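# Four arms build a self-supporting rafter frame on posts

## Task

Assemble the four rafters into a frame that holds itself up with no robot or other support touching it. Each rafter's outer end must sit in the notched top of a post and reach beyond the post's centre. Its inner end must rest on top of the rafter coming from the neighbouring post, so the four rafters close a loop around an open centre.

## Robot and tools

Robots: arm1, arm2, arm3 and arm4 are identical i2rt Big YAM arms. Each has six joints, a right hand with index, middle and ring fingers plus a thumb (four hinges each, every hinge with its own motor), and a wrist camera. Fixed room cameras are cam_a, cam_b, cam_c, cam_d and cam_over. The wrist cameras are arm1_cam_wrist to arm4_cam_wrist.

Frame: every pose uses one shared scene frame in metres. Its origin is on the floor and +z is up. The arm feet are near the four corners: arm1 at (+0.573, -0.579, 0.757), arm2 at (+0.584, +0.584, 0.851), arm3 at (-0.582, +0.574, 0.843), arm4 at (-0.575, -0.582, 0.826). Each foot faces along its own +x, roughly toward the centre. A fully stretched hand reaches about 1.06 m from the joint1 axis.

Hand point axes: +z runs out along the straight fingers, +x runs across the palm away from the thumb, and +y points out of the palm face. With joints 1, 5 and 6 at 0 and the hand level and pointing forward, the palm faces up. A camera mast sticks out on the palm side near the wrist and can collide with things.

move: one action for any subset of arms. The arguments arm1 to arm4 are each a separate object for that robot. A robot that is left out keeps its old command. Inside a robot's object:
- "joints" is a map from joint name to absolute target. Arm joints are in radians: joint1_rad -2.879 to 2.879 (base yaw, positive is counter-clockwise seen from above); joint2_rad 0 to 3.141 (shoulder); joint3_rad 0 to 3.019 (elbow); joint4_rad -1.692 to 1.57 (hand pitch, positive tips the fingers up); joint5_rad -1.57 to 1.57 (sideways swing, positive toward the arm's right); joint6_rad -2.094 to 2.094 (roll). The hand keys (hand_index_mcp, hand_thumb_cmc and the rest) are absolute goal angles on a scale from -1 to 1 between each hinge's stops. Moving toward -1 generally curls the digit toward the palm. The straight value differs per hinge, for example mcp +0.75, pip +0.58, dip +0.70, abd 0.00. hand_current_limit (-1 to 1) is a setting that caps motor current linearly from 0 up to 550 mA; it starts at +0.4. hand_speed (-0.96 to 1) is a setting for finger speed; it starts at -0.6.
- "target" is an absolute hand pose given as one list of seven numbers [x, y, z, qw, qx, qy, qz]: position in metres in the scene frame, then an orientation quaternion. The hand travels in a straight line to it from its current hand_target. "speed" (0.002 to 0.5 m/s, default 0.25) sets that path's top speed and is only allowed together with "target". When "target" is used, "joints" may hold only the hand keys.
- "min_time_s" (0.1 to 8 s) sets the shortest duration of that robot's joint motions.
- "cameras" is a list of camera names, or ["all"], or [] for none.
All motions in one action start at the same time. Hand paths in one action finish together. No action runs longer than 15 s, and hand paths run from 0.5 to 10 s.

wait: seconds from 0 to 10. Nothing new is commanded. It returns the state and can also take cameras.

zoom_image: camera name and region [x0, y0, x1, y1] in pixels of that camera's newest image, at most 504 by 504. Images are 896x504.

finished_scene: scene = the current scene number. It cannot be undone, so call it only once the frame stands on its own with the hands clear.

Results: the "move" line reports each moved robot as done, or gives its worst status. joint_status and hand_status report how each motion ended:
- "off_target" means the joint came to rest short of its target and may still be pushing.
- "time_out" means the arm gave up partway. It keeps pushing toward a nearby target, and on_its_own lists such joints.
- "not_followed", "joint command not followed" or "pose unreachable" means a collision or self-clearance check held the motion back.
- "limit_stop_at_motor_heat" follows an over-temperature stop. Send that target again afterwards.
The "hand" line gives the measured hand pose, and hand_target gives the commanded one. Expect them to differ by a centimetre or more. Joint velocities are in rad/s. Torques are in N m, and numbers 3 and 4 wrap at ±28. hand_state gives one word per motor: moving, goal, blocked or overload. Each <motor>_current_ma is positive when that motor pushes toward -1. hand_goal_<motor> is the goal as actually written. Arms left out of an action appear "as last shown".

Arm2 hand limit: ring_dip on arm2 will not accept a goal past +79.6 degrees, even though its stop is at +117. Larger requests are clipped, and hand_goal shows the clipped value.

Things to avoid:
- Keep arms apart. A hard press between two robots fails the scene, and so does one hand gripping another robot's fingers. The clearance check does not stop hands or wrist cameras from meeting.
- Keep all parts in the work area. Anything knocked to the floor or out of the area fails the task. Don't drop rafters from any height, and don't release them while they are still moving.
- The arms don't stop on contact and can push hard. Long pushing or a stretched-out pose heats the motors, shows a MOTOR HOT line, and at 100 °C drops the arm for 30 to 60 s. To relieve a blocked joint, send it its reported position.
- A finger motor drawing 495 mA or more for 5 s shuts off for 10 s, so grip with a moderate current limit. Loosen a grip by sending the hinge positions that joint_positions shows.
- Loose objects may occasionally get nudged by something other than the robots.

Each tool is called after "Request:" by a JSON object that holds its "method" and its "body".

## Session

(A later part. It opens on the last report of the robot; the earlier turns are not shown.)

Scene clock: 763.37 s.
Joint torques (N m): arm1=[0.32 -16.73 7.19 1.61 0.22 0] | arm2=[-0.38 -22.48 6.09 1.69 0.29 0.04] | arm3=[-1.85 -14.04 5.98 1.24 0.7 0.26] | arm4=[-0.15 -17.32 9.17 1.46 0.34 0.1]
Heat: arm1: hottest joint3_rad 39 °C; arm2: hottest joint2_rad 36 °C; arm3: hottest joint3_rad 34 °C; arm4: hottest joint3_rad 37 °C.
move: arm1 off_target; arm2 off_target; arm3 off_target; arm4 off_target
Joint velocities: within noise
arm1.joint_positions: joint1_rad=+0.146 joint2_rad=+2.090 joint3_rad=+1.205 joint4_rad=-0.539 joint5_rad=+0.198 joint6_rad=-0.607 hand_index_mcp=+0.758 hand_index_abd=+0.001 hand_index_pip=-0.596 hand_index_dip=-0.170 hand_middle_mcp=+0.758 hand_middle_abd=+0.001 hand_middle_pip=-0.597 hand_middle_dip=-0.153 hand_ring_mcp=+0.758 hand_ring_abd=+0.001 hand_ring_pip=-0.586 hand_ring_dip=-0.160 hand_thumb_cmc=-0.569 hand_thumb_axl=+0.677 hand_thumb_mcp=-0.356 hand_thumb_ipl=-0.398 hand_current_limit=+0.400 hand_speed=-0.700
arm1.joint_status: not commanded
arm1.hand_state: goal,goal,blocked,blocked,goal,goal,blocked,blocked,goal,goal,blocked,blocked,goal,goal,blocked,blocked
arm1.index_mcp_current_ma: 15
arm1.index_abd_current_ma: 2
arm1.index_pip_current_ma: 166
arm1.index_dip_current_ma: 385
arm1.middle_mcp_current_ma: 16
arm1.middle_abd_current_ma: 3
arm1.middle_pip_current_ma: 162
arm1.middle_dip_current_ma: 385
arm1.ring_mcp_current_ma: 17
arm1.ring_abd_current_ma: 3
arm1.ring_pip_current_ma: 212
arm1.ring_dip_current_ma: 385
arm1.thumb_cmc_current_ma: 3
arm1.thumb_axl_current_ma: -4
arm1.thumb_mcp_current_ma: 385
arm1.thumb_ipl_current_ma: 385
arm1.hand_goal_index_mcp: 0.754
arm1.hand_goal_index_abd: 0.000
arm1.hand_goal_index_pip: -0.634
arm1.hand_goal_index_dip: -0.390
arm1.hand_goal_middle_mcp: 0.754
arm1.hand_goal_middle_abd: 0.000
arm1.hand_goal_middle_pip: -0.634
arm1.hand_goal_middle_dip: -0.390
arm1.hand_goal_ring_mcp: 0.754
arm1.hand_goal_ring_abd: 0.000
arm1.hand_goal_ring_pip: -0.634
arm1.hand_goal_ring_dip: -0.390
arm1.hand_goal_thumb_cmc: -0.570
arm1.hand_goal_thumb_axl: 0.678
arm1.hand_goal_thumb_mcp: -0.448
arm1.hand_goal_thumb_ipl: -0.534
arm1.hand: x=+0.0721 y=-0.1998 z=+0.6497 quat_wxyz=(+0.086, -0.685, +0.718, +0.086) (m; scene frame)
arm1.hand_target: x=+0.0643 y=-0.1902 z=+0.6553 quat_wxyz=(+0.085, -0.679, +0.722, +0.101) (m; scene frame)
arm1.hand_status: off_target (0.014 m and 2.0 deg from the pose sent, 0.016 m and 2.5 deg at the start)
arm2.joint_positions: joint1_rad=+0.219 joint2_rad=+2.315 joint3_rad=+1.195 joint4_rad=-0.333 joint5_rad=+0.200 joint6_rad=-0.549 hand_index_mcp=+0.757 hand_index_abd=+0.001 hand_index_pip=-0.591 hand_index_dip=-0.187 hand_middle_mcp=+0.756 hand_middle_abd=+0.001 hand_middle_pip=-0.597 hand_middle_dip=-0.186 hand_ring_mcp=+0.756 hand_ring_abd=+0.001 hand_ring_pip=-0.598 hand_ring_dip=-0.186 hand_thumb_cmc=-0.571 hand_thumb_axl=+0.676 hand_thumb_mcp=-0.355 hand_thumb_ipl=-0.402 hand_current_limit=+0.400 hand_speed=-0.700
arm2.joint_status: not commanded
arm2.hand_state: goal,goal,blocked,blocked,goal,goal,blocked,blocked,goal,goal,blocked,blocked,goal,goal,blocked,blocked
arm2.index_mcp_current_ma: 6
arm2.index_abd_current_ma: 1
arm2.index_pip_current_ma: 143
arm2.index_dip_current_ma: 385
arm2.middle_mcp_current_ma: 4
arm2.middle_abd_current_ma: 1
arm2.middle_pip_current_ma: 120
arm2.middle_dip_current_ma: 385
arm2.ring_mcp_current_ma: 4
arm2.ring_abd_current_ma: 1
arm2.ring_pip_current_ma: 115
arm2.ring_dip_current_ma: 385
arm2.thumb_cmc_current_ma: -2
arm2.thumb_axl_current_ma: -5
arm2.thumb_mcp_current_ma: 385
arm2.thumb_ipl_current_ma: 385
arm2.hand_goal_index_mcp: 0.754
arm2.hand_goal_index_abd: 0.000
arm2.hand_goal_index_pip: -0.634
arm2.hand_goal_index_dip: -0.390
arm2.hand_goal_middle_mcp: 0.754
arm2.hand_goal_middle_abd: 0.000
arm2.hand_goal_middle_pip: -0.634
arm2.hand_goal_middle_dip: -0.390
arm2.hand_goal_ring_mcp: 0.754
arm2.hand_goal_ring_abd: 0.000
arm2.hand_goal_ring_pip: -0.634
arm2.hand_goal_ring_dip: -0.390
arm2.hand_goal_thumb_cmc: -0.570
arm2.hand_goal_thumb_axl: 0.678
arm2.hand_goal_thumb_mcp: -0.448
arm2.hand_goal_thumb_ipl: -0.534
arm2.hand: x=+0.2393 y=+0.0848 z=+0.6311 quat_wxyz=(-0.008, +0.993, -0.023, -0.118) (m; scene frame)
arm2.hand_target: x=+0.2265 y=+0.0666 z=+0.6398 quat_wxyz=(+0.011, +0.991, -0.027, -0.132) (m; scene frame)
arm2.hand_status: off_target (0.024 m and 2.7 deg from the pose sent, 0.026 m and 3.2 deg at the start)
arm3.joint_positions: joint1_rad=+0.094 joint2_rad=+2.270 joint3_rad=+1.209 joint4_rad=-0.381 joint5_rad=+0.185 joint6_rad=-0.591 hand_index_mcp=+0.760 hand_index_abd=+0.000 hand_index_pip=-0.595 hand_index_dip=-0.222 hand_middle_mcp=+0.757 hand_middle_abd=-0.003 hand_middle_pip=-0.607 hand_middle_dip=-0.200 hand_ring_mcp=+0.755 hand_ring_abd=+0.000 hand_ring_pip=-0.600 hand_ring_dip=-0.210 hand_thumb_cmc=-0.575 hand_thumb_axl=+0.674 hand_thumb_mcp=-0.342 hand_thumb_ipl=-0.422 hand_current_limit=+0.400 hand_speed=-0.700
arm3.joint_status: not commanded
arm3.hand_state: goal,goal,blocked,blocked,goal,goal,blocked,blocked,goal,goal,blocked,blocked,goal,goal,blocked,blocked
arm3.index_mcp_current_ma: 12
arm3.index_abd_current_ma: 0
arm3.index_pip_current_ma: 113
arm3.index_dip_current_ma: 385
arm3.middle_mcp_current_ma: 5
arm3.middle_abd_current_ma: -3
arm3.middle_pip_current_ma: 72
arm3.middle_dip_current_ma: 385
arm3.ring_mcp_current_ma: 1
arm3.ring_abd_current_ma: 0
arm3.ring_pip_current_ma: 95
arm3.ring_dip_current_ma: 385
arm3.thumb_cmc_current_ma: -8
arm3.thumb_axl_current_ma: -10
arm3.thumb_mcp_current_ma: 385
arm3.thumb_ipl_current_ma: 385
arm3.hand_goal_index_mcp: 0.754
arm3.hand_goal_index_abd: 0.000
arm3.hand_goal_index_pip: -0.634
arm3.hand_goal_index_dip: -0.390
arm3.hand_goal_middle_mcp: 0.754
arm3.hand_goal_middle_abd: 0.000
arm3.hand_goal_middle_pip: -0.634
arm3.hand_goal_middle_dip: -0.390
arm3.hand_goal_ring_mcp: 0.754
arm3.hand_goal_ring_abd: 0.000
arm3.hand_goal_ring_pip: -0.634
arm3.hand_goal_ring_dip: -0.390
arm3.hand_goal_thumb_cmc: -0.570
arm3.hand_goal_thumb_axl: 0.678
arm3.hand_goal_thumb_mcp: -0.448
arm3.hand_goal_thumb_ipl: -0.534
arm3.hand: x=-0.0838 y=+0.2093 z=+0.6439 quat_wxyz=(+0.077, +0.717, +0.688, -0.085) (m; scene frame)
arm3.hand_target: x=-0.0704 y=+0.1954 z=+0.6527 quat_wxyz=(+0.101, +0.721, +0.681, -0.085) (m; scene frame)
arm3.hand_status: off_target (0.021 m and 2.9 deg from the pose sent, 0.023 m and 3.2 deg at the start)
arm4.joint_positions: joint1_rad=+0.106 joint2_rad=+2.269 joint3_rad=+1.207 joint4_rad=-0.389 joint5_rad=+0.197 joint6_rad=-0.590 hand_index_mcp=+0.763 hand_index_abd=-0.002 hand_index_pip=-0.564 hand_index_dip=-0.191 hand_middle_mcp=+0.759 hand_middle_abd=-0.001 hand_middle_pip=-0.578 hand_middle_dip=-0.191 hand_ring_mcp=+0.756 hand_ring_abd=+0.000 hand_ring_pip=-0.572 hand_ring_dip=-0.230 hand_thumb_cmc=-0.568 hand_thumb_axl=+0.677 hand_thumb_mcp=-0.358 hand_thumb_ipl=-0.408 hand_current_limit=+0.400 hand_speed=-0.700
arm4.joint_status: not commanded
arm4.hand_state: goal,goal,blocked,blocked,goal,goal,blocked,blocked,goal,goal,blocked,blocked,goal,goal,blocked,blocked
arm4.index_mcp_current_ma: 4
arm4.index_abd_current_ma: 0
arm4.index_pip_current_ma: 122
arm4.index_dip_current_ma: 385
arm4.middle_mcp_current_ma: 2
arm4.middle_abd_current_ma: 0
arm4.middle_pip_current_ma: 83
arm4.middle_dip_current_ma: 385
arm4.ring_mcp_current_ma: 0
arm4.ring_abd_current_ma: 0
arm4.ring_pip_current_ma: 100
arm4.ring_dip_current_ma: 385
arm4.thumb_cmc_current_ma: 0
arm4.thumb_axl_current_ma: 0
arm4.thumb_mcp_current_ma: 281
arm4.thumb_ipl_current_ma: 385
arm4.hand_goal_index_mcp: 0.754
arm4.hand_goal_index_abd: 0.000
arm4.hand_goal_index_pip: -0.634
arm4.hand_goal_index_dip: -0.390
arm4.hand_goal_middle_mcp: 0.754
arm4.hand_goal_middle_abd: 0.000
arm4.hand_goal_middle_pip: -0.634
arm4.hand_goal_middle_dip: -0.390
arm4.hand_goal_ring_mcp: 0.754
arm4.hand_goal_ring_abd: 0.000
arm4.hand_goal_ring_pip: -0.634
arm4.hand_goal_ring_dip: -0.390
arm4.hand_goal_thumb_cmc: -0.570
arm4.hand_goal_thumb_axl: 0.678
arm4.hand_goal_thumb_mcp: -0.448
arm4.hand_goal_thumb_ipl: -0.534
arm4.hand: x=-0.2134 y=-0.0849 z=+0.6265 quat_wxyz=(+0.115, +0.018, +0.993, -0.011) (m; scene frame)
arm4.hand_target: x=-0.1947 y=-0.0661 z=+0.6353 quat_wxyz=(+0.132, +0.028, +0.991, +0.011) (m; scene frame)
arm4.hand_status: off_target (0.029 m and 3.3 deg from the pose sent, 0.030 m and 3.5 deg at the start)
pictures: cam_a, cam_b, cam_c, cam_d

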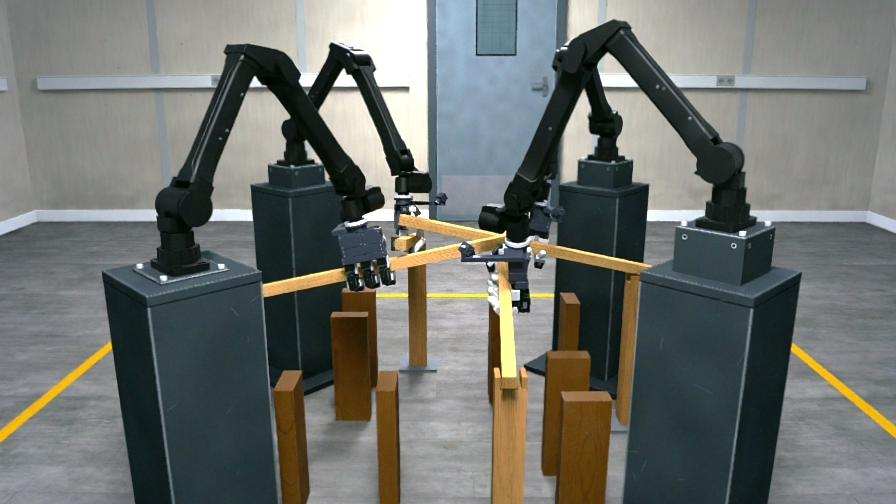

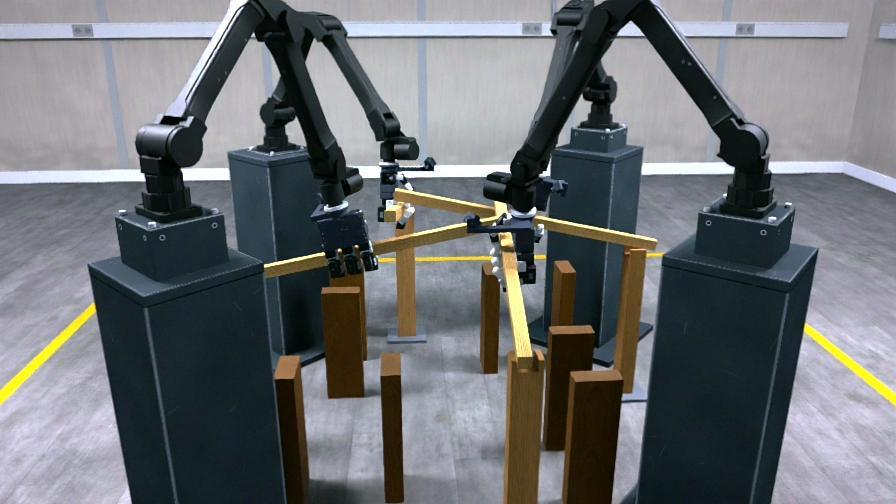

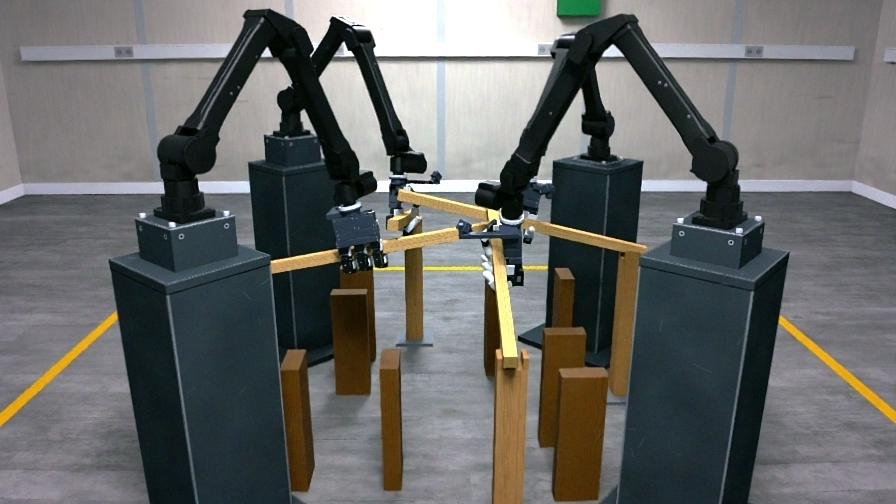

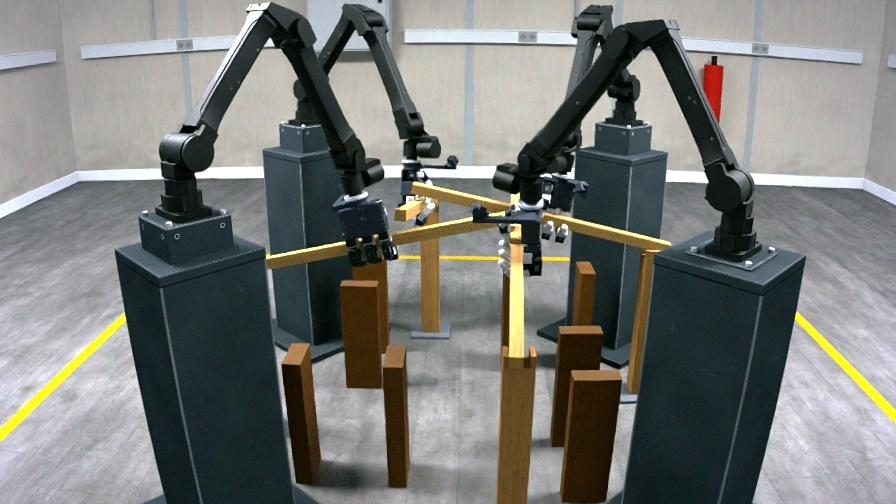

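Request:
{"method": "move", "body": {"arm1": {"target": [0.071,-0.190,0.642,-0.0848,0.6792,-0.7226,-0.1016], "speed": 0.05}, "arm2": {"target": [0.226,0.072,0.626,0.0109,0.9913,-0.0265,-0.1318], "speed": 0.05}, "arm3": {"target": [-0.079,0.195,0.637,0.1008,0.7207,0.6811,-0.0857], "speed": 0.05}, "arm4": {"target": [-0.194,-0.071,0.621,0.1318,0.0280,0.9913,0.0107], "speed": 0.05}, "cameras": ["cam_a","cam_b","cam_c","cam_d"]}}

Request:
{"method": "zoom_image", "body": {"camera": "cam_a", "region": [470, 320, 550, 420]}}

Request:
{"method": "zoom_image", "body": {"camera": "cam_b", "region": [480, 300, 560, 400]}}

Request:
{"method": "zoom_image", "body": {"camera": "cam_c", "region": [470, 300, 550, 400]}}

Request:
{"method": "zoom_image", "body": {"camera": "cam_d", "region": [480, 300, 560, 400]}}

Scene clock: 771.63 s.
Joint torques (N m): arm1=[-0.44 -16.44 6.04 1.44 0.21 -0.04] | arm2=[-0.85 -22.77 5.52 1.7 0.26 -0.02] | arm3=[-2.55 -13.8 4.89 1.17 0.66 0.23] | arm4=[-0.67 -17.32 8.47 1.46 0.56 0.13]
Heat: arm1: hottest joint3_rad 39 °C; arm2: hottest joint2_rad 37 °C; arm3: hottest joint3_rad 34 °C; arm4: hottest joint3_rad 37 °C.
move: arm1 done; arm2 off_target; arm3 off_target; arm4 off_target
Joint velocities: within noise
arm1.joint_positions: joint1_rad=+0.144 joint2_rad=+2.110 joint3_rad=+1.197 joint4_rad=-0.501 joint5_rad=+0.198 joint6_rad=-0.610 hand_index_mcp=+0.758 hand_index_abd=+0.001 hand_index_pip=-0.596 hand_index_dip=-0.170 hand_middle_mcp=+0.758 hand_middle_abd=+0.001 hand_middle_pip=-0.597 hand_middle_dip=-0.153 hand_ring_mcp=+0.758 hand_ring_abd=+0.001 hand_ring_pip=-0.586 hand_ring_dip=-0.160 hand_thumb_cmc=-0.569 hand_thumb_axl=+0.677 hand_thumb_mcp=-0.356 hand_thumb_ipl=-0.398 hand_current_limit=+0.400 hand_speed=-0.700
arm1.joint_status: not commanded
arm1.hand_state: goal,goal,blocked,blocked,goal,goal,blocked,blocked,goal,goal,blocked,blocked,goal,goal,blocked,blocked
arm1.index_mcp_current_ma: 15
arm1.index_abd_current_ma: 2
arm1.index_pip_current_ma: 166
arm1.index_dip_current_ma: 385
arm1.middle_mcp_current_ma: 16
arm1.middle_abd_current_ma: 3
arm1.middle_pip_current_ma: 162
arm1.middle_dip_current_ma: 385
arm1.ring_mcp_current_ma: 17
arm1.ring_abd_current_ma: 3
arm1.ring_pip_current_ma: 212
arm1.ring_dip_current_ma: 385
arm1.thumb_cmc_current_ma: 3
arm1.thumb_axl_current_ma: -4
arm1.thumb_mcp_current_ma: 385
arm1.thumb_ipl_current_ma: 385
arm1.hand_goal_index_mcp: 0.754
arm1.hand_goal_index_abd: 0.000
arm1.hand_goal_index_pip: -0.634
arm1.hand_goal_index_dip: -0.390
arm1.hand_goal_middle_mcp: 0.754
arm1.hand_goal_middle_abd: 0.000
arm1.hand_goal_middle_pip: -0.634
arm1.hand_goal_middle_dip: -0.390
arm1.hand_goal_ring_mcp: 0.754
arm1.hand_goal_ring_abd: 0.000
arm1.hand_goal_ring_pip: -0.634
arm1.hand_goal_ring_dip: -0.390
arm1.hand_goal_thumb_cmc: -0.570
arm1.hand_goal_thumb_axl: 0.678
arm1.hand_goal_thumb_mcp: -0.448
arm1.hand_goal_thumb_ipl: -0.534
arm1.hand: x=+0.0730 y=-0.1995 z=+0.6389 quat_wxyz=(+0.085, -0.685, +0.718, +0.091) (m; scene frame)
arm1.hand_target: x=+0.0712 y=-0.1901 z=+0.6420 quat_wxyz=(+0.085, -0.679, +0.722, +0.101) (m; scene frame)
arm1.hand_status: done (0.010 m and 1.5 deg from the pose sent, 0.012 m and 2.0 deg at the start)
arm2.joint_positions: joint1_rad=+0.219 joint2_rad=+2.343 joint3_rad=+1.195 joint4_rad=-0.300 joint5_rad=+0.200 joint6_rad=-0.549 hand_index_mcp=+0.757 hand_index_abd=+0.001 hand_index_pip=-0.591 hand_index_dip=-0.187 hand_middle_mcp=+0.756 hand_middle_abd=+0.001 hand_middle_pip=-0.597 hand_middle_dip=-0.186 hand_ring_mcp=+0.756 hand_ring_abd=+0.001 hand_ring_pip=-0.598 hand_ring_dip=-0.186 hand_thumb_cmc=-0.571 hand_thumb_axl=+0.676 hand_thumb_mcp=-0.355 hand_thumb_ipl=-0.402 hand_current_limit=+0.400 hand_speed=-0.700
arm2.joint_status: not commanded
arm2.hand_state: goal,goal,blocked,blocked,goal,goal,blocked,blocked,goal,goal,blocked,blocked,goal,goal,blocked,blocked
arm2.index_mcp_current_ma: 6
arm2.index_abd_current_ma: 1
arm2.index_pip_current_ma: 143
arm2.index_dip_current_ma: 385
arm2.middle_mcp_current_ma: 4
arm2.middle_abd_current_ma: 1
arm2.middle_pip_current_ma: 120
arm2.middle_dip_current_ma: 385
arm2.ring_mcp_current_ma: 4
arm2.ring_abd_current_ma: 1
arm2.ring_pip_current_ma: 115
arm2.ring_dip_current_ma: 385
arm2.thumb_cmc_current_ma: -2
arm2.thumb_axl_current_ma: -5
arm2.thumb_mcp_current_ma: 385
arm2.thumb_ipl_current_ma: 385
arm2.hand_goal_index_mcp: 0.754
arm2.hand_goal_index_abd: 0.000
arm2.hand_goal_index_pip: -0.634
arm2.hand_goal_index_dip: -0.390
arm2.hand_goal_middle_mcp: 0.754
arm2.hand_goal_middle_abd: 0.000
arm2.hand_goal_middle_pip: -0.634
arm2.hand_goal_middle_dip: -0.390
arm2.hand_goal_ring_mcp: 0.754
arm2.hand_goal_ring_abd: 0.000
arm2.hand_goal_ring_pip: -0.634
arm2.hand_goal_ring_dip: -0.390
arm2.hand_goal_thumb_cmc: -0.570
arm2.hand_goal_thumb_axl: 0.678
arm2.hand_goal_thumb_mcp: -0.448
arm2.hand_goal_thumb_ipl: -0.534
arm2.hand: x=+0.2406 y=+0.0870 z=+0.6181 quat_wxyz=(-0.006, +0.993, -0.023, -0.119) (m; scene frame)
arm2.hand_target: x=+0.2263 y=+0.0725 z=+0.6268 quat_wxyz=(+0.011, +0.991, -0.027, -0.132) (m; scene frame)
arm2.hand_status: off_target (0.022 m and 2.5 deg from the pose sent, 0.019 m and 2.7 deg at the start)
arm3.joint_positions: joint1_rad=+0.091 joint2_rad=+2.294 joint3_rad=+1.209 joint4_rad=-0.335 joint5_rad=+0.185 joint6_rad=-0.597 hand_index_mcp=+0.759 hand_index_abd=-0.002 hand_index_pip=-0.593 hand_index_dip=-0.222 hand_middle_mcp=+0.758 hand_middle_abd=-0.003 hand_middle_pip=-0.594 hand_middle_dip=-0.251 hand_ring_mcp=+0.756 hand_ring_abd=+0.000 hand_ring_pip=-0.588 hand_ring_dip=-0.290 hand_thumb_cmc=-0.572 hand_thumb_axl=+0.678 hand_thumb_mcp=-0.342 hand_thumb_ipl=-0.431 hand_current_limit=+0.400 hand_speed=-0.700
arm3.joint_status: not commanded
arm3.hand_state: goal,goal,blocked,blocked,goal,goal,blocked,blocked,goal,goal,blocked,blocked,goal,goal,blocked,blocked
arm3.index_mcp_current_ma: 10
arm3.index_abd_current_ma: -3
arm3.index_pip_current_ma: 119
arm3.index_dip_current_ma: 385
arm3.middle_mcp_current_ma: 6
arm3.middle_abd_current_ma: -3
arm3.middle_pip_current_ma: 115
arm3.middle_dip_current_ma: 385
arm3.ring_mcp_current_ma: 3
arm3.ring_abd_current_ma: 0
arm3.ring_pip_current_ma: 138
arm3.ring_dip_current_ma: 371
arm3.thumb_cmc_current_ma: -4
arm3.thumb_axl_current_ma: 0
arm3.thumb_mcp_current_ma: 385
arm3.thumb_ipl_current_ma: 385
arm3.hand_goal_index_mcp: 0.754
arm3.hand_goal_index_abd: 0.000
arm3.hand_goal_index_pip: -0.634
arm3.hand_goal_index_dip: -0.390
arm3.hand_goal_middle_mcp: 0.754
arm3.hand_goal_middle_abd: 0.000
arm3.hand_goal_middle_pip: -0.634
arm3.hand_goal_middle_dip: -0.390
arm3.hand_goal_ring_mcp: 0.754
arm3.hand_goal_ring_abd: 0.000
arm3.hand_goal_ring_pip: -0.634
arm3.hand_goal_ring_dip: -0.390
arm3.hand_goal_thumb_cmc: -0.570
arm3.hand_goal_thumb_axl: 0.678
arm3.hand_goal_thumb_mcp: -0.448
arm3.hand_goal_thumb_ipl: -0.534
arm3.on_its_own: hand_middle_dip moved -0.051 toward your old target -0.391; hand_ring_dip moved -0.080 toward your old target -0.391
arm3.hand: x=-0.0821 y=+0.2070 z=+0.6351 quat_wxyz=(+0.087, +0.715, +0.688, -0.083) (m; scene frame)
arm3.hand_target: x=-0.0792 y=+0.1950 z=+0.6373 quat_wxyz=(+0.101, +0.720, +0.681, -0.086) (m; scene frame)
arm3.hand_status: off_target (0.012 m and 1.9 deg from the pose sent, 0.017 m and 2.9 deg at the start)
arm4.joint_positions: joint1_rad=+0.102 joint2_rad=+2.287 joint3_rad=+1.207 joint4_rad=-0.354 joint5_rad=+0.190 joint6_rad=-0.601 hand_index_mcp=+0.763 hand_index_abd=-0.016 hand_index_pip=-0.564 hand_index_dip=-0.194 hand_middle_mcp=+0.759 hand_middle_abd=-0.004 hand_middle_pip=-0.578 hand_middle_dip=-0.213 hand_ring_mcp=+0.755 hand_ring_abd=-0.001 hand_ring_pip=-0.572 hand_ring_dip=-0.272 hand_thumb_cmc=-0.568 hand_thumb_axl=+0.681 hand_thumb_mcp=-0.358 hand_thumb_ipl=-0.413 hand_current_limit=+0.400 hand_speed=-0.700
arm4.joint_status: not commanded
arm4.hand_state: goal,goal,blocked,blocked,goal,goal,blocked,blocked,goal,goal,blocked,blocked,goal,goal,blocked,blocked
arm4.index_mcp_current_ma: 5
arm4.index_abd_current_ma: -8
arm4.index_pip_current_ma: 122
arm4.index_dip_current_ma: 385
arm4.middle_mcp_current_ma: 2
arm4.middle_abd_current_ma: -1
arm4.middle_pip_current_ma: 83
arm4.middle_dip_current_ma: 385
arm4.ring_mcp_current_ma: 0
arm4.ring_abd_current_ma: 0
arm4.ring_pip_current_ma: 100
arm4.ring_dip_current_ma: 291
arm4.thumb_cmc_current_ma: 0
arm4.thumb_axl_current_ma: 1
arm4.thumb_mcp_current_ma: 281
arm4.thumb_ipl_current_ma: 385
arm4.hand_goal_index_mcp: 0.754
arm4.hand_goal_index_abd: 0.000
arm4.hand_goal_index_pip: -0.634
arm4.hand_goal_index_dip: -0.390
arm4.hand_goal_middle_mcp: 0.754
arm4.hand_goal_middle_abd: 0.000
arm4.hand_goal_middle_pip: -0.634
arm4.hand_goal_middle_dip: -0.390
arm4.hand_goal_ring_mcp: 0.754
arm4.hand_goal_ring_abd: 0.000
arm4.hand_goal_ring_pip: -0.634
arm4.hand_goal_ring_dip: -0.390
arm4.hand_goal_thumb_cmc: -0.570
arm4.hand_goal_thumb_axl: 0.678
arm4.hand_goal_thumb_mcp: -0.448
arm4.hand_goal_thumb_ipl: -0.534
arm4.on_its_own: hand_middle_dip moved -0.022 toward your old target -0.391; hand_ring_dip moved -0.042 toward your old target -0.391
arm4.hand: x=-0.2123 y=-0.0835 z=+0.6191 quat_wxyz=(+0.116, +0.016, +0.993, -0.003) (m; scene frame)
arm4.hand_target: x=-0.1946 y=-0.0718 z=+0.6219 quat_wxyz=(+0.132, +0.028, +0.991, +0.011) (m; scene frame)
arm4.hand_status: off_target (0.022 m and 2.8 deg from the pose sent, 0.025 m and 3.3 deg at the start)
pictures: cam_a, cam_b, cam_c, cam_d

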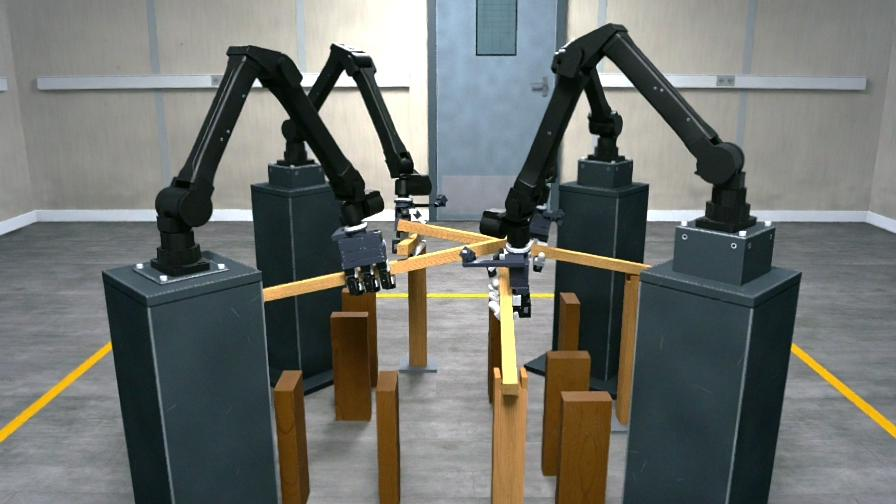

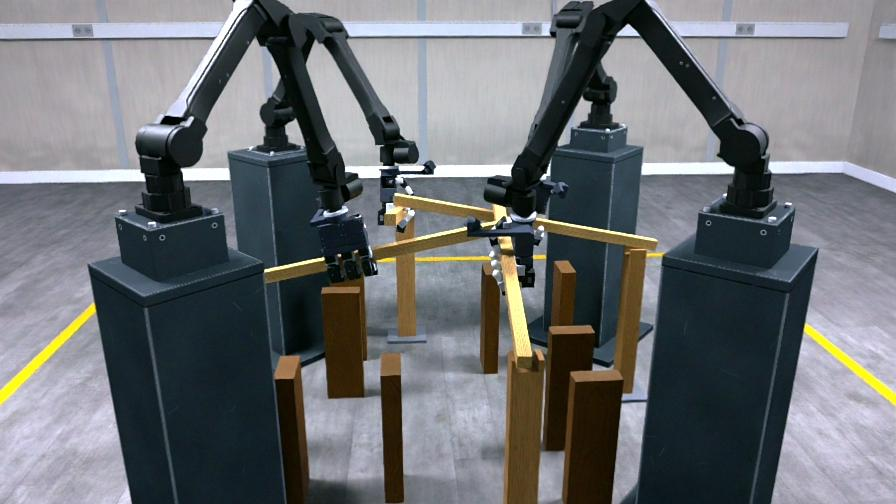

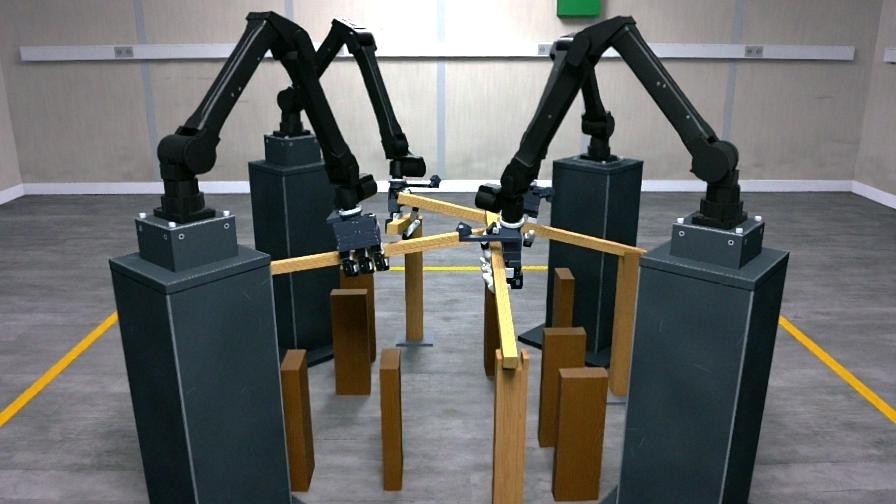

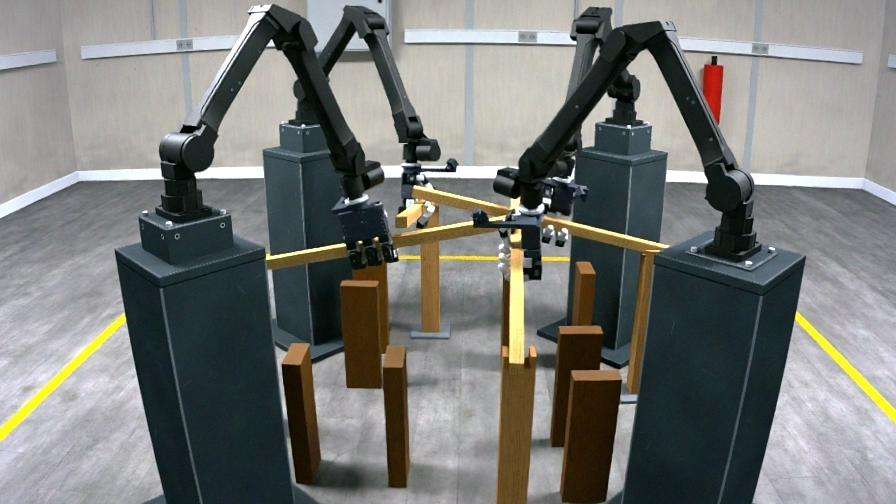

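Scaled by 5.040.

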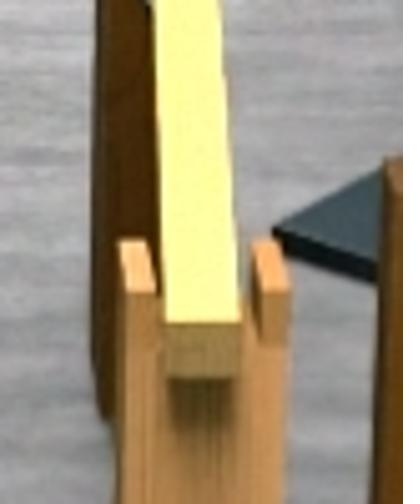

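Scaled by 5.040.

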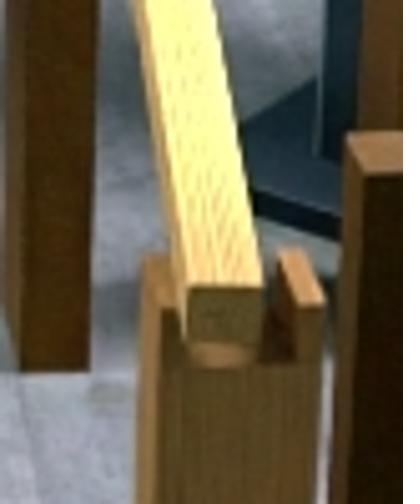

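Scaled by 5.040.

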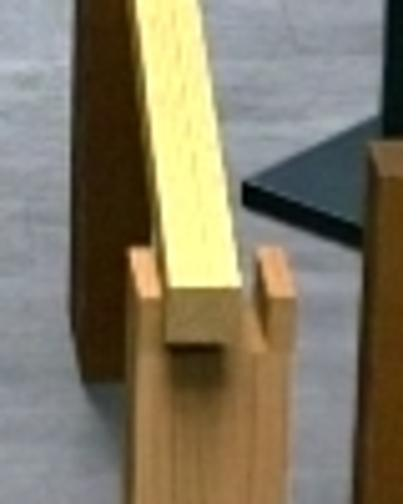

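Scaled by 5.040.

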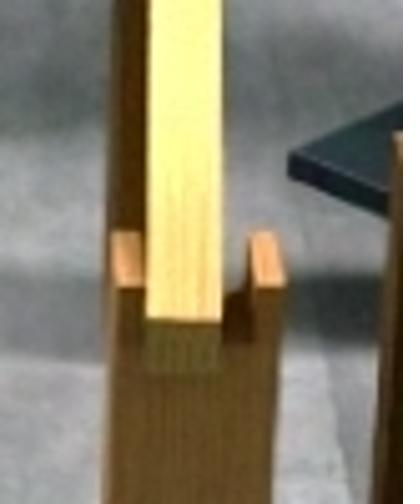

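Request:
{"method": "move", "body": {"arm1": {"target": [0.076,-0.190,0.640,-0.0848,0.6792,-0.7226,-0.1016], "speed": 0.05}, "arm3": {"target": [-0.086,0.195,0.660,0.1008,0.7207,0.6811,-0.0857], "speed": 0.05}, "arm4": {"target": [-0.194,-0.077,0.643,0.1318,0.0280,0.9913,0.0107], "speed": 0.05}, "cameras": ["cam_b","cam_c","cam_d"]}}

Request:
{"method": "zoom_image", "body": {"camera": "cam_b", "region": [480, 300, 560, 400]}}

Request:
{"method": "zoom_image", "body": {"camera": "cam_c", "region": [470, 300, 550, 400]}}

Request:
{"method": "zoom_image", "body": {"camera": "cam_d", "region": [480, 300, 560, 400]}}

Scene clock: 784.83 s.
Joint torques (N m): arm1=[-0.56 -16.44 5.74 1.66 0.16 -0.07] | arm2=[-0.85 -22.77 5.5 1.69 0.26 -0.02] | arm3=[-2.43 -17.38 4.27 0.28 0.37 0.13] | arm4=[-0.62 -21.6 6.08 0.46 0.56 0.07]
Heat: arm1: hottest joint3_rad 38 °C; arm2: hottest joint2_rad 38 °C; arm3: hottest joint3_rad 34 °C; arm4: hottest joint3_rad 36 °C.
move: arm1 off_target; arm3 off_target; arm4 off_target
Joint velocities: within noise
arm1.joint_positions: joint1_rad=+0.141 joint2_rad=+2.110 joint3_rad=+1.185 joint4_rad=-0.491 joint5_rad=+0.198 joint6_rad=-0.610 hand_index_mcp=+0.758 hand_index_abd=+0.001 hand_index_pip=-0.596 hand_index_dip=-0.170 hand_middle_mcp=+0.758 hand_middle_abd=+0.001 hand_middle_pip=-0.597 hand_middle_dip=-0.153 hand_ring_mcp=+0.758 hand_ring_abd=+0.001 hand_ring_pip=-0.586 hand_ring_dip=-0.160 hand_thumb_cmc=-0.569 hand_thumb_axl=+0.677 hand_thumb_mcp=-0.356 hand_thumb_ipl=-0.398 hand_current_limit=+0.400 hand_speed=-0.700
arm1.joint_status: not commanded
arm1.hand_state: goal,goal,blocked,blocked,goal,goal,blocked,blocked,goal,goal,blocked,blocked,goal,goal,blocked,blocked
arm1.index_mcp_current_ma: 15
arm1.index_abd_current_ma: 2
arm1.index_pip_current_ma: 166
arm1.index_dip_current_ma: 385
arm1.middle_mcp_current_ma: 16
arm1.middle_abd_current_ma: 3
arm1.middle_pip_current_ma: 162
arm1.middle_dip_current_ma: 385
arm1.ring_mcp_current_ma: 16
arm1.ring_abd_current_ma: 3
arm1.ring_pip_current_ma: 212
arm1.ring_dip_current_ma: 385
arm1.thumb_cmc_current_ma: 3
arm1.thumb_axl_current_ma: -4
arm1.thumb_mcp_current_ma: 385
arm1.thumb_ipl_current_ma: 385
arm1.hand_goal_index_mcp: 0.754
arm1.hand_goal_index_abd: 0.000
arm1.hand_goal_index_pip: -0.634
arm1.hand_goal_index_dip: -0.390
arm1.hand_goal_middle_mcp: 0.754
arm1.hand_goal_middle_abd: 0.000
arm1.hand_goal_middle_pip: -0.634
arm1.hand_goal_middle_dip: -0.390
arm1.hand_goal_ring_mcp: 0.754
arm1.hand_goal_ring_abd: 0.000
arm1.hand_goal_ring_pip: -0.634
arm1.hand_goal_ring_dip: -0.390
arm1.hand_goal_thumb_cmc: -0.570
arm1.hand_goal_thumb_axl: 0.678
arm1.hand_goal_thumb_mcp: -0.448
arm1.hand_goal_thumb_ipl: -0.534
arm1.hand: x=+0.0772 y=-0.2006 z=+0.6360 quat_wxyz=(+0.086, -0.684, +0.718, +0.090) (m; scene frame)
arm1.hand_target: x=+0.0762 y=-0.1901 z=+0.6400 quat_wxyz=(+0.085, -0.679, +0.722, +0.101) (m; scene frame)
arm1.hand_status: off_target (0.011 m and 1.5 deg from the pose sent, 0.010 m and 1.5 deg at the start)
arm2: as last shown
arm3.joint_positions: joint1_rad=+0.082 joint2_rad=+2.287 joint3_rad=+1.181 joint4_rad=-0.335 joint5_rad=+0.190 joint6_rad=-0.597 hand_index_mcp=+0.760 hand_index_abd=-0.002 hand_index_pip=-0.593 hand_index_dip=-0.222 hand_middle_mcp=+0.758 hand_middle_abd=-0.003 hand_middle_pip=-0.594 hand_middle_dip=-0.252 hand_ring_mcp=+0.757 hand_ring_abd=+0.000 hand_ring_pip=-0.587 hand_ring_dip=-0.290 hand_thumb_cmc=-0.572 hand_thumb_axl=+0.678 hand_thumb_mcp=-0.342 hand_thumb_ipl=-0.431 hand_current_limit=+0.400 hand_speed=-0.700
arm3.joint_status: not commanded
arm3.hand_state: goal,goal,blocked,blocked,goal,goal,blocked,blocked,goal,goal,blocked,blocked,goal,goal,blocked,blocked
arm3.index_mcp_current_ma: 11
arm3.index_abd_current_ma: -3
arm3.index_pip_current_ma: 120
arm3.index_dip_current_ma: 385
arm3.middle_mcp_current_ma: 7
arm3.middle_abd_current_ma: -3
arm3.middle_pip_current_ma: 116
arm3.middle_dip_current_ma: 385
arm3.ring_mcp_current_ma: 5
arm3.ring_abd_current_ma: 0
arm3.ring_pip_current_ma: 141
arm3.ring_dip_current_ma: 368
arm3.thumb_cmc_current_ma: -3
arm3.thumb_axl_current_ma: 0
arm3.thumb_mcp_current_ma: 385
arm3.thumb_ipl_current_ma: 385
arm3.hand_goal_index_mcp: 0.754
arm3.hand_goal_index_abd: 0.000
arm3.hand_goal_index_pip: -0.634
arm3.hand_goal_index_dip: -0.390
arm3.hand_goal_middle_mcp: 0.754
arm3.hand_goal_middle_abd: 0.000
arm3.hand_goal_middle_pip: -0.634
arm3.hand_goal_middle_dip: -0.390
arm3.hand_goal_ring_mcp: 0.754
arm3.hand_goal_ring_abd: 0.000
arm3.hand_goal_ring_pip: -0.634
arm3.hand_goal_ring_dip: -0.390
arm3.hand_goal_thumb_cmc: -0.570
arm3.hand_goal_thumb_axl: 0.678
arm3.hand_goal_thumb_mcp: -0.448
arm3.hand_goal_thumb_ipl: -0.534
arm3.hand: x=-0.0974 y=+0.2096 z=+0.6311 quat_wxyz=(+0.077, +0.719, +0.686, -0.088) (m; scene frame)
arm3.hand_target: x=-0.0864 y=+0.1951 z=+0.6594 quat_wxyz=(+0.101, +0.720, +0.681, -0.086) (m; scene frame)
arm3.hand_status: off_target (0.034 m and 2.8 deg from the pose sent, 0.028 m and 1.9 deg at the start)
arm4.joint_positions: joint1_rad=+0.102 joint2_rad=+2.287 joint3_rad=+1.207 joint4_rad=-0.354 joint5_rad=+0.190 joint6_rad=-0.601 hand_index_mcp=+0.763 hand_index_abd=-0.016 hand_index_pip=-0.564 hand_index_dip=-0.194 hand_middle_mcp=+0.759 hand_middle_abd=-0.004 hand_middle_pip=-0.578 hand_middle_dip=-0.213 hand_ring_mcp=+0.755 hand_ring_abd=-0.001 hand_ring_pip=-0.572 hand_ring_dip=-0.272 hand_thumb_cmc=-0.568 hand_thumb_axl=+0.681 hand_thumb_mcp=-0.358 hand_thumb_ipl=-0.413 hand_current_limit=+0.400 hand_speed=-0.700
arm4.joint_status: not commanded
arm4.hand_state: goal,goal,blocked,blocked,goal,goal,blocked,blocked,goal,goal,blocked,blocked,goal,goal,blocked,blocked
arm4.index_mcp_current_ma: 5
arm4.index_abd_current_ma: -8
arm4.index_pip_current_ma: 122
arm4.index_dip_current_ma: 385
arm4.middle_mcp_current_ma: 2
arm4.middle_abd_current_ma: -1
arm4.middle_pip_current_ma: 83
arm4.middle_dip_current_ma: 385
arm4.ring_mcp_current_ma: 0
arm4.ring_abd_current_ma: 0
arm4.ring_pip_current_ma: 100
arm4.ring_dip_current_ma: 291
arm4.thumb_cmc_current_ma: 0
arm4.thumb_axl_current_ma: 1
arm4.thumb_mcp_current_ma: 281
arm4.thumb_ipl_current_ma: 385
arm4.hand_goal_index_mcp: 0.754
arm4.hand_goal_index_abd: 0.000
arm4.hand_goal_index_pip: -0.634
arm4.hand_goal_index_dip: -0.390
arm4.hand_goal_middle_mcp: 0.754
arm4.hand_goal_middle_abd: 0.000
arm4.hand_goal_middle_pip: -0.634
arm4.hand_goal_middle_dip: -0.390
arm4.hand_goal_ring_mcp: 0.754
arm4.hand_goal_ring_abd: 0.000
arm4.hand_goal_ring_pip: -0.634
arm4.hand_goal_ring_dip: -0.390
arm4.hand_goal_thumb_cmc: -0.570
arm4.hand_goal_thumb_axl: 0.678
arm4.hand_goal_thumb_mcp: -0.448
arm4.hand_goal_thumb_ipl: -0.534
arm4.hand: x=-0.2121 y=-0.0838 z=+0.6191 quat_wxyz=(+0.116, +0.016, +0.993, -0.003) (m; scene frame)
arm4.hand_target: x=-0.1943 y=-0.0772 z=+0.6428 quat_wxyz=(+0.132, +0.028, +0.991, +0.011) (m; scene frame)
arm4.hand_status: off_target (0.031 m and 2.8 deg from the pose sent, 0.031 m and 2.8 deg at the start)
pictures: cam_b, cam_c, cam_d

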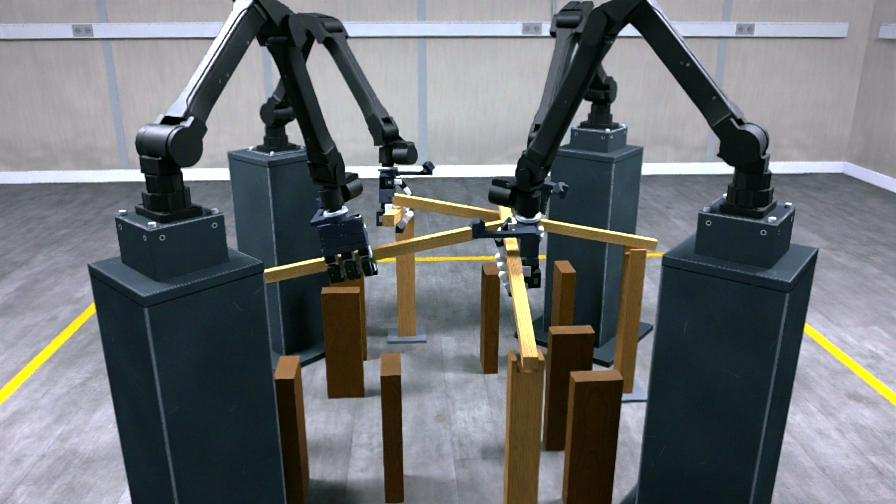

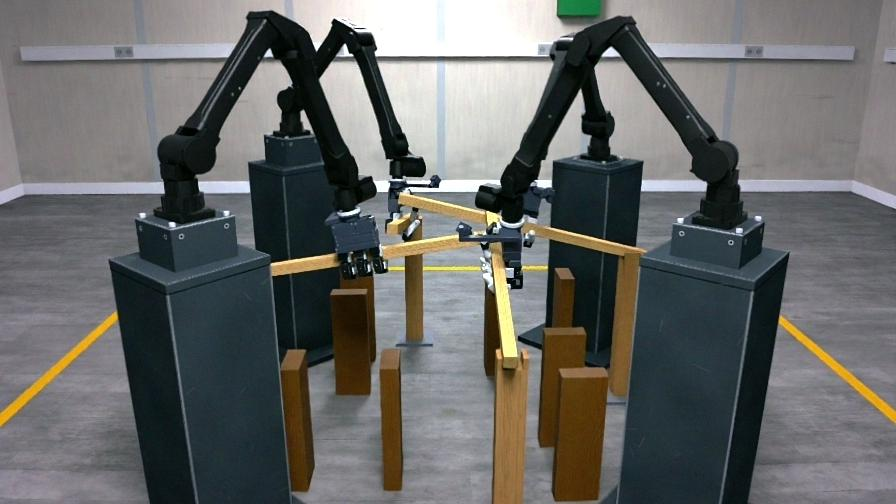

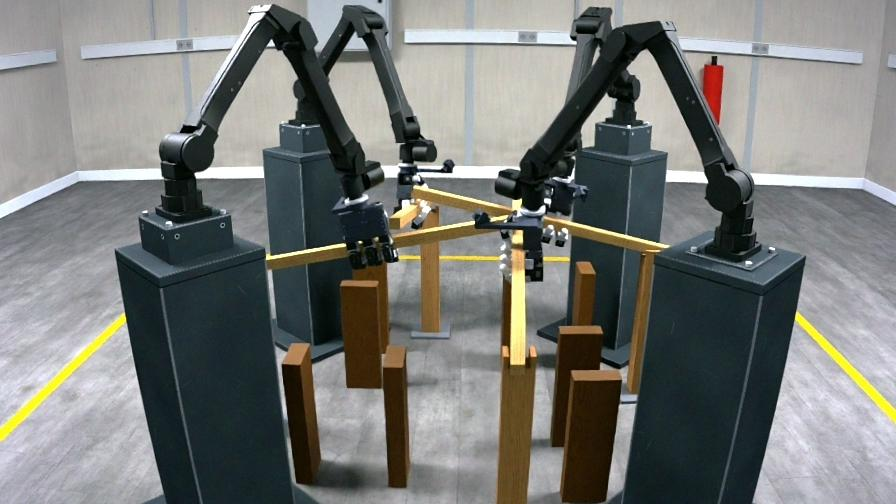

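Scaled by 5.040.

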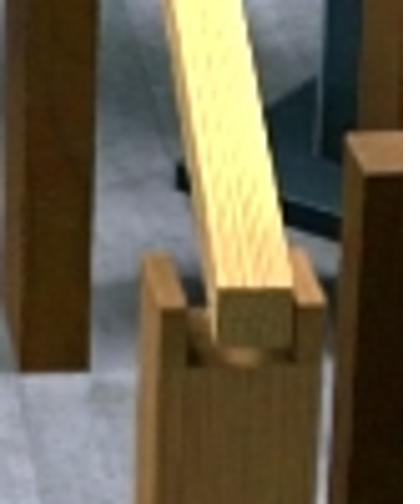

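Scaled by 5.040.

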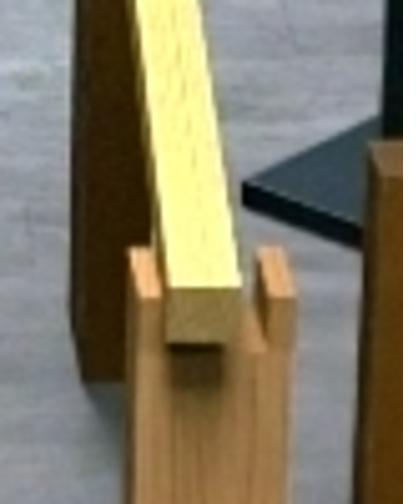

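Scaled by 5.040.

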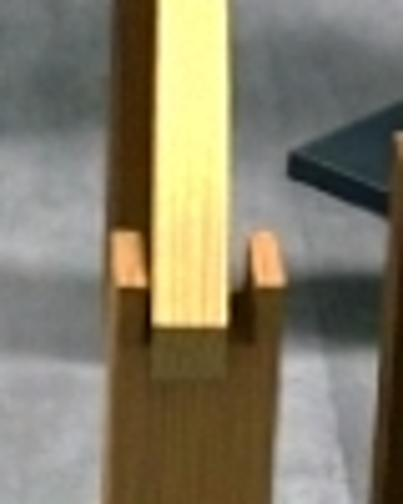

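Request:
{"method": "move", "body": {"arm3": {"target": [-0.080,0.195,0.650,0.1008,0.7207,0.6811,-0.0857], "speed": 0.05}, "arm4": {"target": [-0.194,-0.083,0.652,0.1318,0.0280,0.9913,0.0107], "speed": 0.05}, "cameras": ["cam_b","cam_c"]}}

Request:
{"method": "zoom_image", "body": {"camera": "cam_b", "region": [480, 300, 560, 400]}}

Request:
{"method": "zoom_image", "body": {"camera": "cam_c", "region": [470, 300, 550, 400]}}

Scene clock: 804.83 s.
Joint torques (N m): arm1=[0.26 -16.85 5.89 1.68 0.15 -0.11] | arm2=[-0.85 -22.83 5.52 1.7 0.26 -0.02] | arm3=[-1.79 -15.38 5.76 0.46 0.35 0.28] | arm4=[-0.73 -21.95 5.22 0.4 0.33 0.01]
Heat: arm1: hottest joint3_rad 38 °C; arm2: hottest joint2_rad 38 °C; arm3: hottest joint3_rad 33 °C; arm4: hottest joint3_rad 35 °C.
move: arm3 off_target; arm4 off_target
Joint velocities: within noise
arm1, arm2: as last shown
arm3.joint_positions: joint1_rad=+0.082 joint2_rad=+2.287 joint3_rad=+1.181 joint4_rad=-0.335 joint5_rad=+0.191 joint6_rad=-0.604 hand_index_mcp=+0.759 hand_index_abd=-0.002 hand_index_pip=-0.593 hand_index_dip=-0.222 hand_middle_mcp=+0.758 hand_middle_abd=-0.003 hand_middle_pip=-0.594 hand_middle_dip=-0.252 hand_ring_mcp=+0.757 hand_ring_abd=+0.000 hand_ring_pip=-0.587 hand_ring_dip=-0.290 hand_thumb_cmc=-0.572 hand_thumb_axl=+0.678 hand_thumb_mcp=-0.342 hand_thumb_ipl=-0.431 hand_current_limit=+0.400 hand_speed=-0.700
arm3.joint_status: not commanded
arm3.hand_state: goal,goal,blocked,blocked,goal,goal,blocked,blocked,goal,goal,blocked,blocked,goal,goal,blocked,blocked
arm3.index_mcp_current_ma: 9
arm3.index_abd_current_ma: -3
arm3.index_pip_current_ma: 121
arm3.index_dip_current_ma: 385
arm3.middle_mcp_current_ma: 7
arm3.middle_abd_current_ma: -3
arm3.middle_pip_current_ma: 116
arm3.middle_dip_current_ma: 385
arm3.ring_mcp_current_ma: 6
arm3.ring_abd_current_ma: 0
arm3.ring_pip_current_ma: 141
arm3.ring_dip_current_ma: 368
arm3.thumb_cmc_current_ma: -3
arm3.thumb_axl_current_ma: 0
arm3.thumb_mcp_current_ma: 385
arm3.thumb_ipl_current_ma: 385
arm3.hand_goal_index_mcp: 0.754
arm3.hand_goal_index_abd: 0.000
arm3.hand_goal_index_pip: -0.634
arm3.hand_goal_index_dip: -0.390
arm3.hand_goal_middle_mcp: 0.754
arm3.hand_goal_middle_abd: 0.000
arm3.hand_goal_middle_pip: -0.634
arm3.hand_goal_middle_dip: -0.390
arm3.hand_goal_ring_mcp: 0.754
arm3.hand_goal_ring_abd: 0.000
arm3.hand_goal_ring_pip: -0.634
arm3.hand_goal_ring_dip: -0.390
arm3.hand_goal_thumb_cmc: -0.570
arm3.hand_goal_thumb_axl: 0.678
arm3.hand_goal_thumb_mcp: -0.448
arm3.hand_goal_thumb_ipl: -0.534
arm3.hand: x=-0.0973 y=+0.2099 z=+0.6309 quat_wxyz=(+0.077, +0.716, +0.688, -0.089) (m; scene frame)
arm3.hand_target: x=-0.0807 y=+0.1954 z=+0.6504 quat_wxyz=(+0.101, +0.721, +0.681, -0.085) (m; scene frame)
arm3.hand_status: off_target (0.030 m and 2.9 deg from the pose sent, 0.029 m and 2.8 deg at the start)
arm4.joint_positions: joint1_rad=+0.093 joint2_rad=+2.269 joint3_rad=+1.199 joint4_rad=-0.355 joint5_rad=+0.194 joint6_rad=-0.601 hand_index_mcp=+0.764 hand_index_abd=-0.016 hand_index_pip=-0.564 hand_index_dip=-0.194 hand_middle_mcp=+0.760 hand_middle_abd=-0.004 hand_middle_pip=-0.578 hand_middle_dip=-0.213 hand_ring_mcp=+0.757 hand_ring_abd=-0.001 hand_ring_pip=-0.572 hand_ring_dip=-0.272 hand_thumb_cmc=-0.568 hand_thumb_axl=+0.681 hand_thumb_mcp=-0.358 hand_thumb_ipl=-0.413 hand_current_limit=+0.400 hand_speed=-0.700
arm4.joint_status: not commanded
arm4.hand_state: goal,goal,blocked,blocked,goal,goal,blocked,blocked,goal,goal,blocked,blocked,goal,goal,blocked,blocked
arm4.index_mcp_current_ma: 5
arm4.index_abd_current_ma: -8
arm4.index_pip_current_ma: 122
arm4.index_dip_current_ma: 385
arm4.middle_mcp_current_ma: 2
arm4.middle_abd_current_ma: -1
arm4.middle_pip_current_ma: 83
arm4.middle_dip_current_ma: 385
arm4.ring_mcp_current_ma: 1
arm4.ring_abd_current_ma: 0
arm4.ring_pip_current_ma: 100
arm4.ring_dip_current_ma: 291
arm4.thumb_cmc_current_ma: 0
arm4.thumb_axl_current_ma: 1
arm4.thumb_mcp_current_ma: 281
arm4.thumb_ipl_current_ma: 385
arm4.hand_goal_index_mcp: 0.754
arm4.hand_goal_index_abd: 0.000
arm4.hand_goal_index_pip: -0.634
arm4.hand_goal_index_dip: -0.390
arm4.hand_goal_middle_mcp: 0.754
arm4.hand_goal_middle_abd: 0.000
arm4.hand_goal_middle_pip: -0.634
arm4.hand_goal_middle_dip: -0.390
arm4.hand_goal_ring_mcp: 0.754
arm4.hand_goal_ring_abd: 0.000
arm4.hand_goal_ring_pip: -0.634
arm4.hand_goal_ring_dip: -0.390
arm4.hand_goal_thumb_cmc: -0.570
arm4.hand_goal_thumb_axl: 0.678
arm4.hand_goal_thumb_mcp: -0.448
arm4.hand_goal_thumb_ipl: -0.534
arm4.hand: x=-0.2065 y=-0.0862 z=+0.6278 quat_wxyz=(+0.120, +0.021, +0.993, -0.001) (m; scene frame)
arm4.hand_target: x=-0.1940 y=-0.0830 z=+0.6513 quat_wxyz=(+0.132, +0.028, +0.991, +0.011) (m; scene frame)
arm4.hand_status: off_target (0.027 m and 2.0 deg from the pose sent, 0.038 m and 2.8 deg at the start)
pictures: cam_b, cam_c

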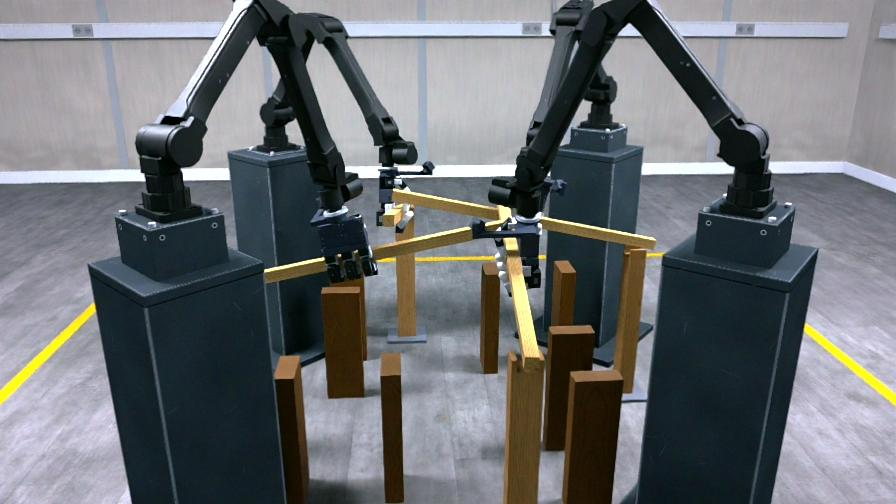

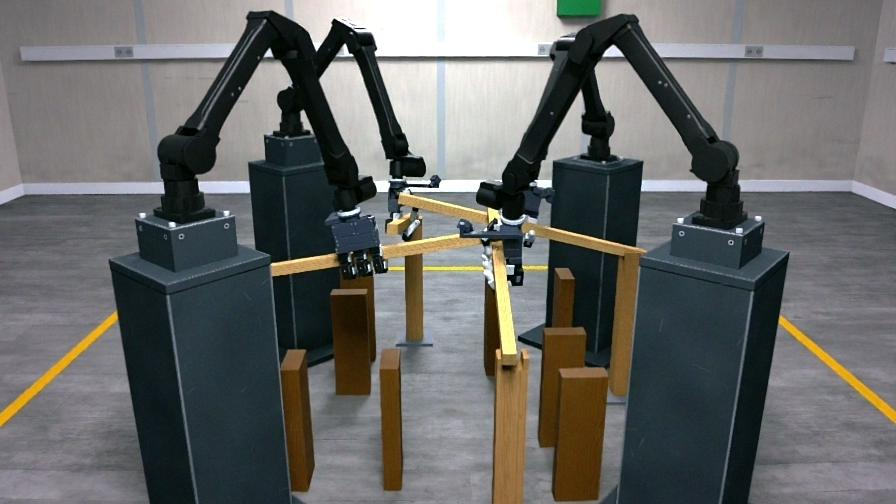

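Scaled by 5.040.

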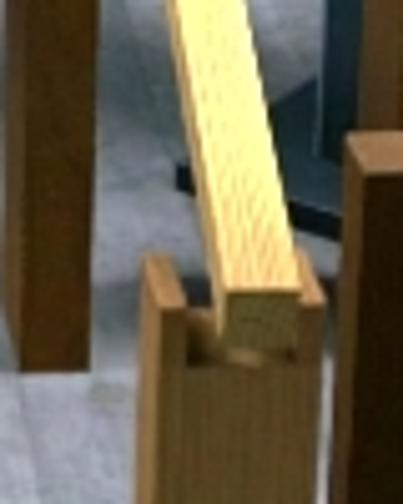

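Scaled by 5.040.

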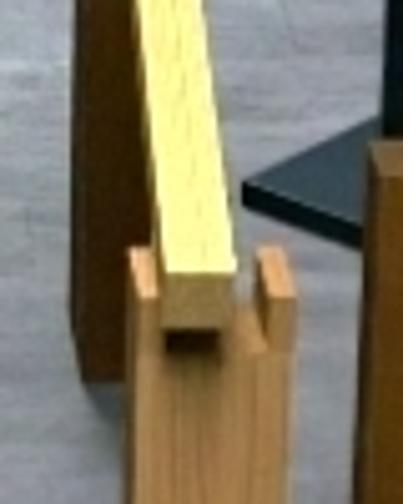

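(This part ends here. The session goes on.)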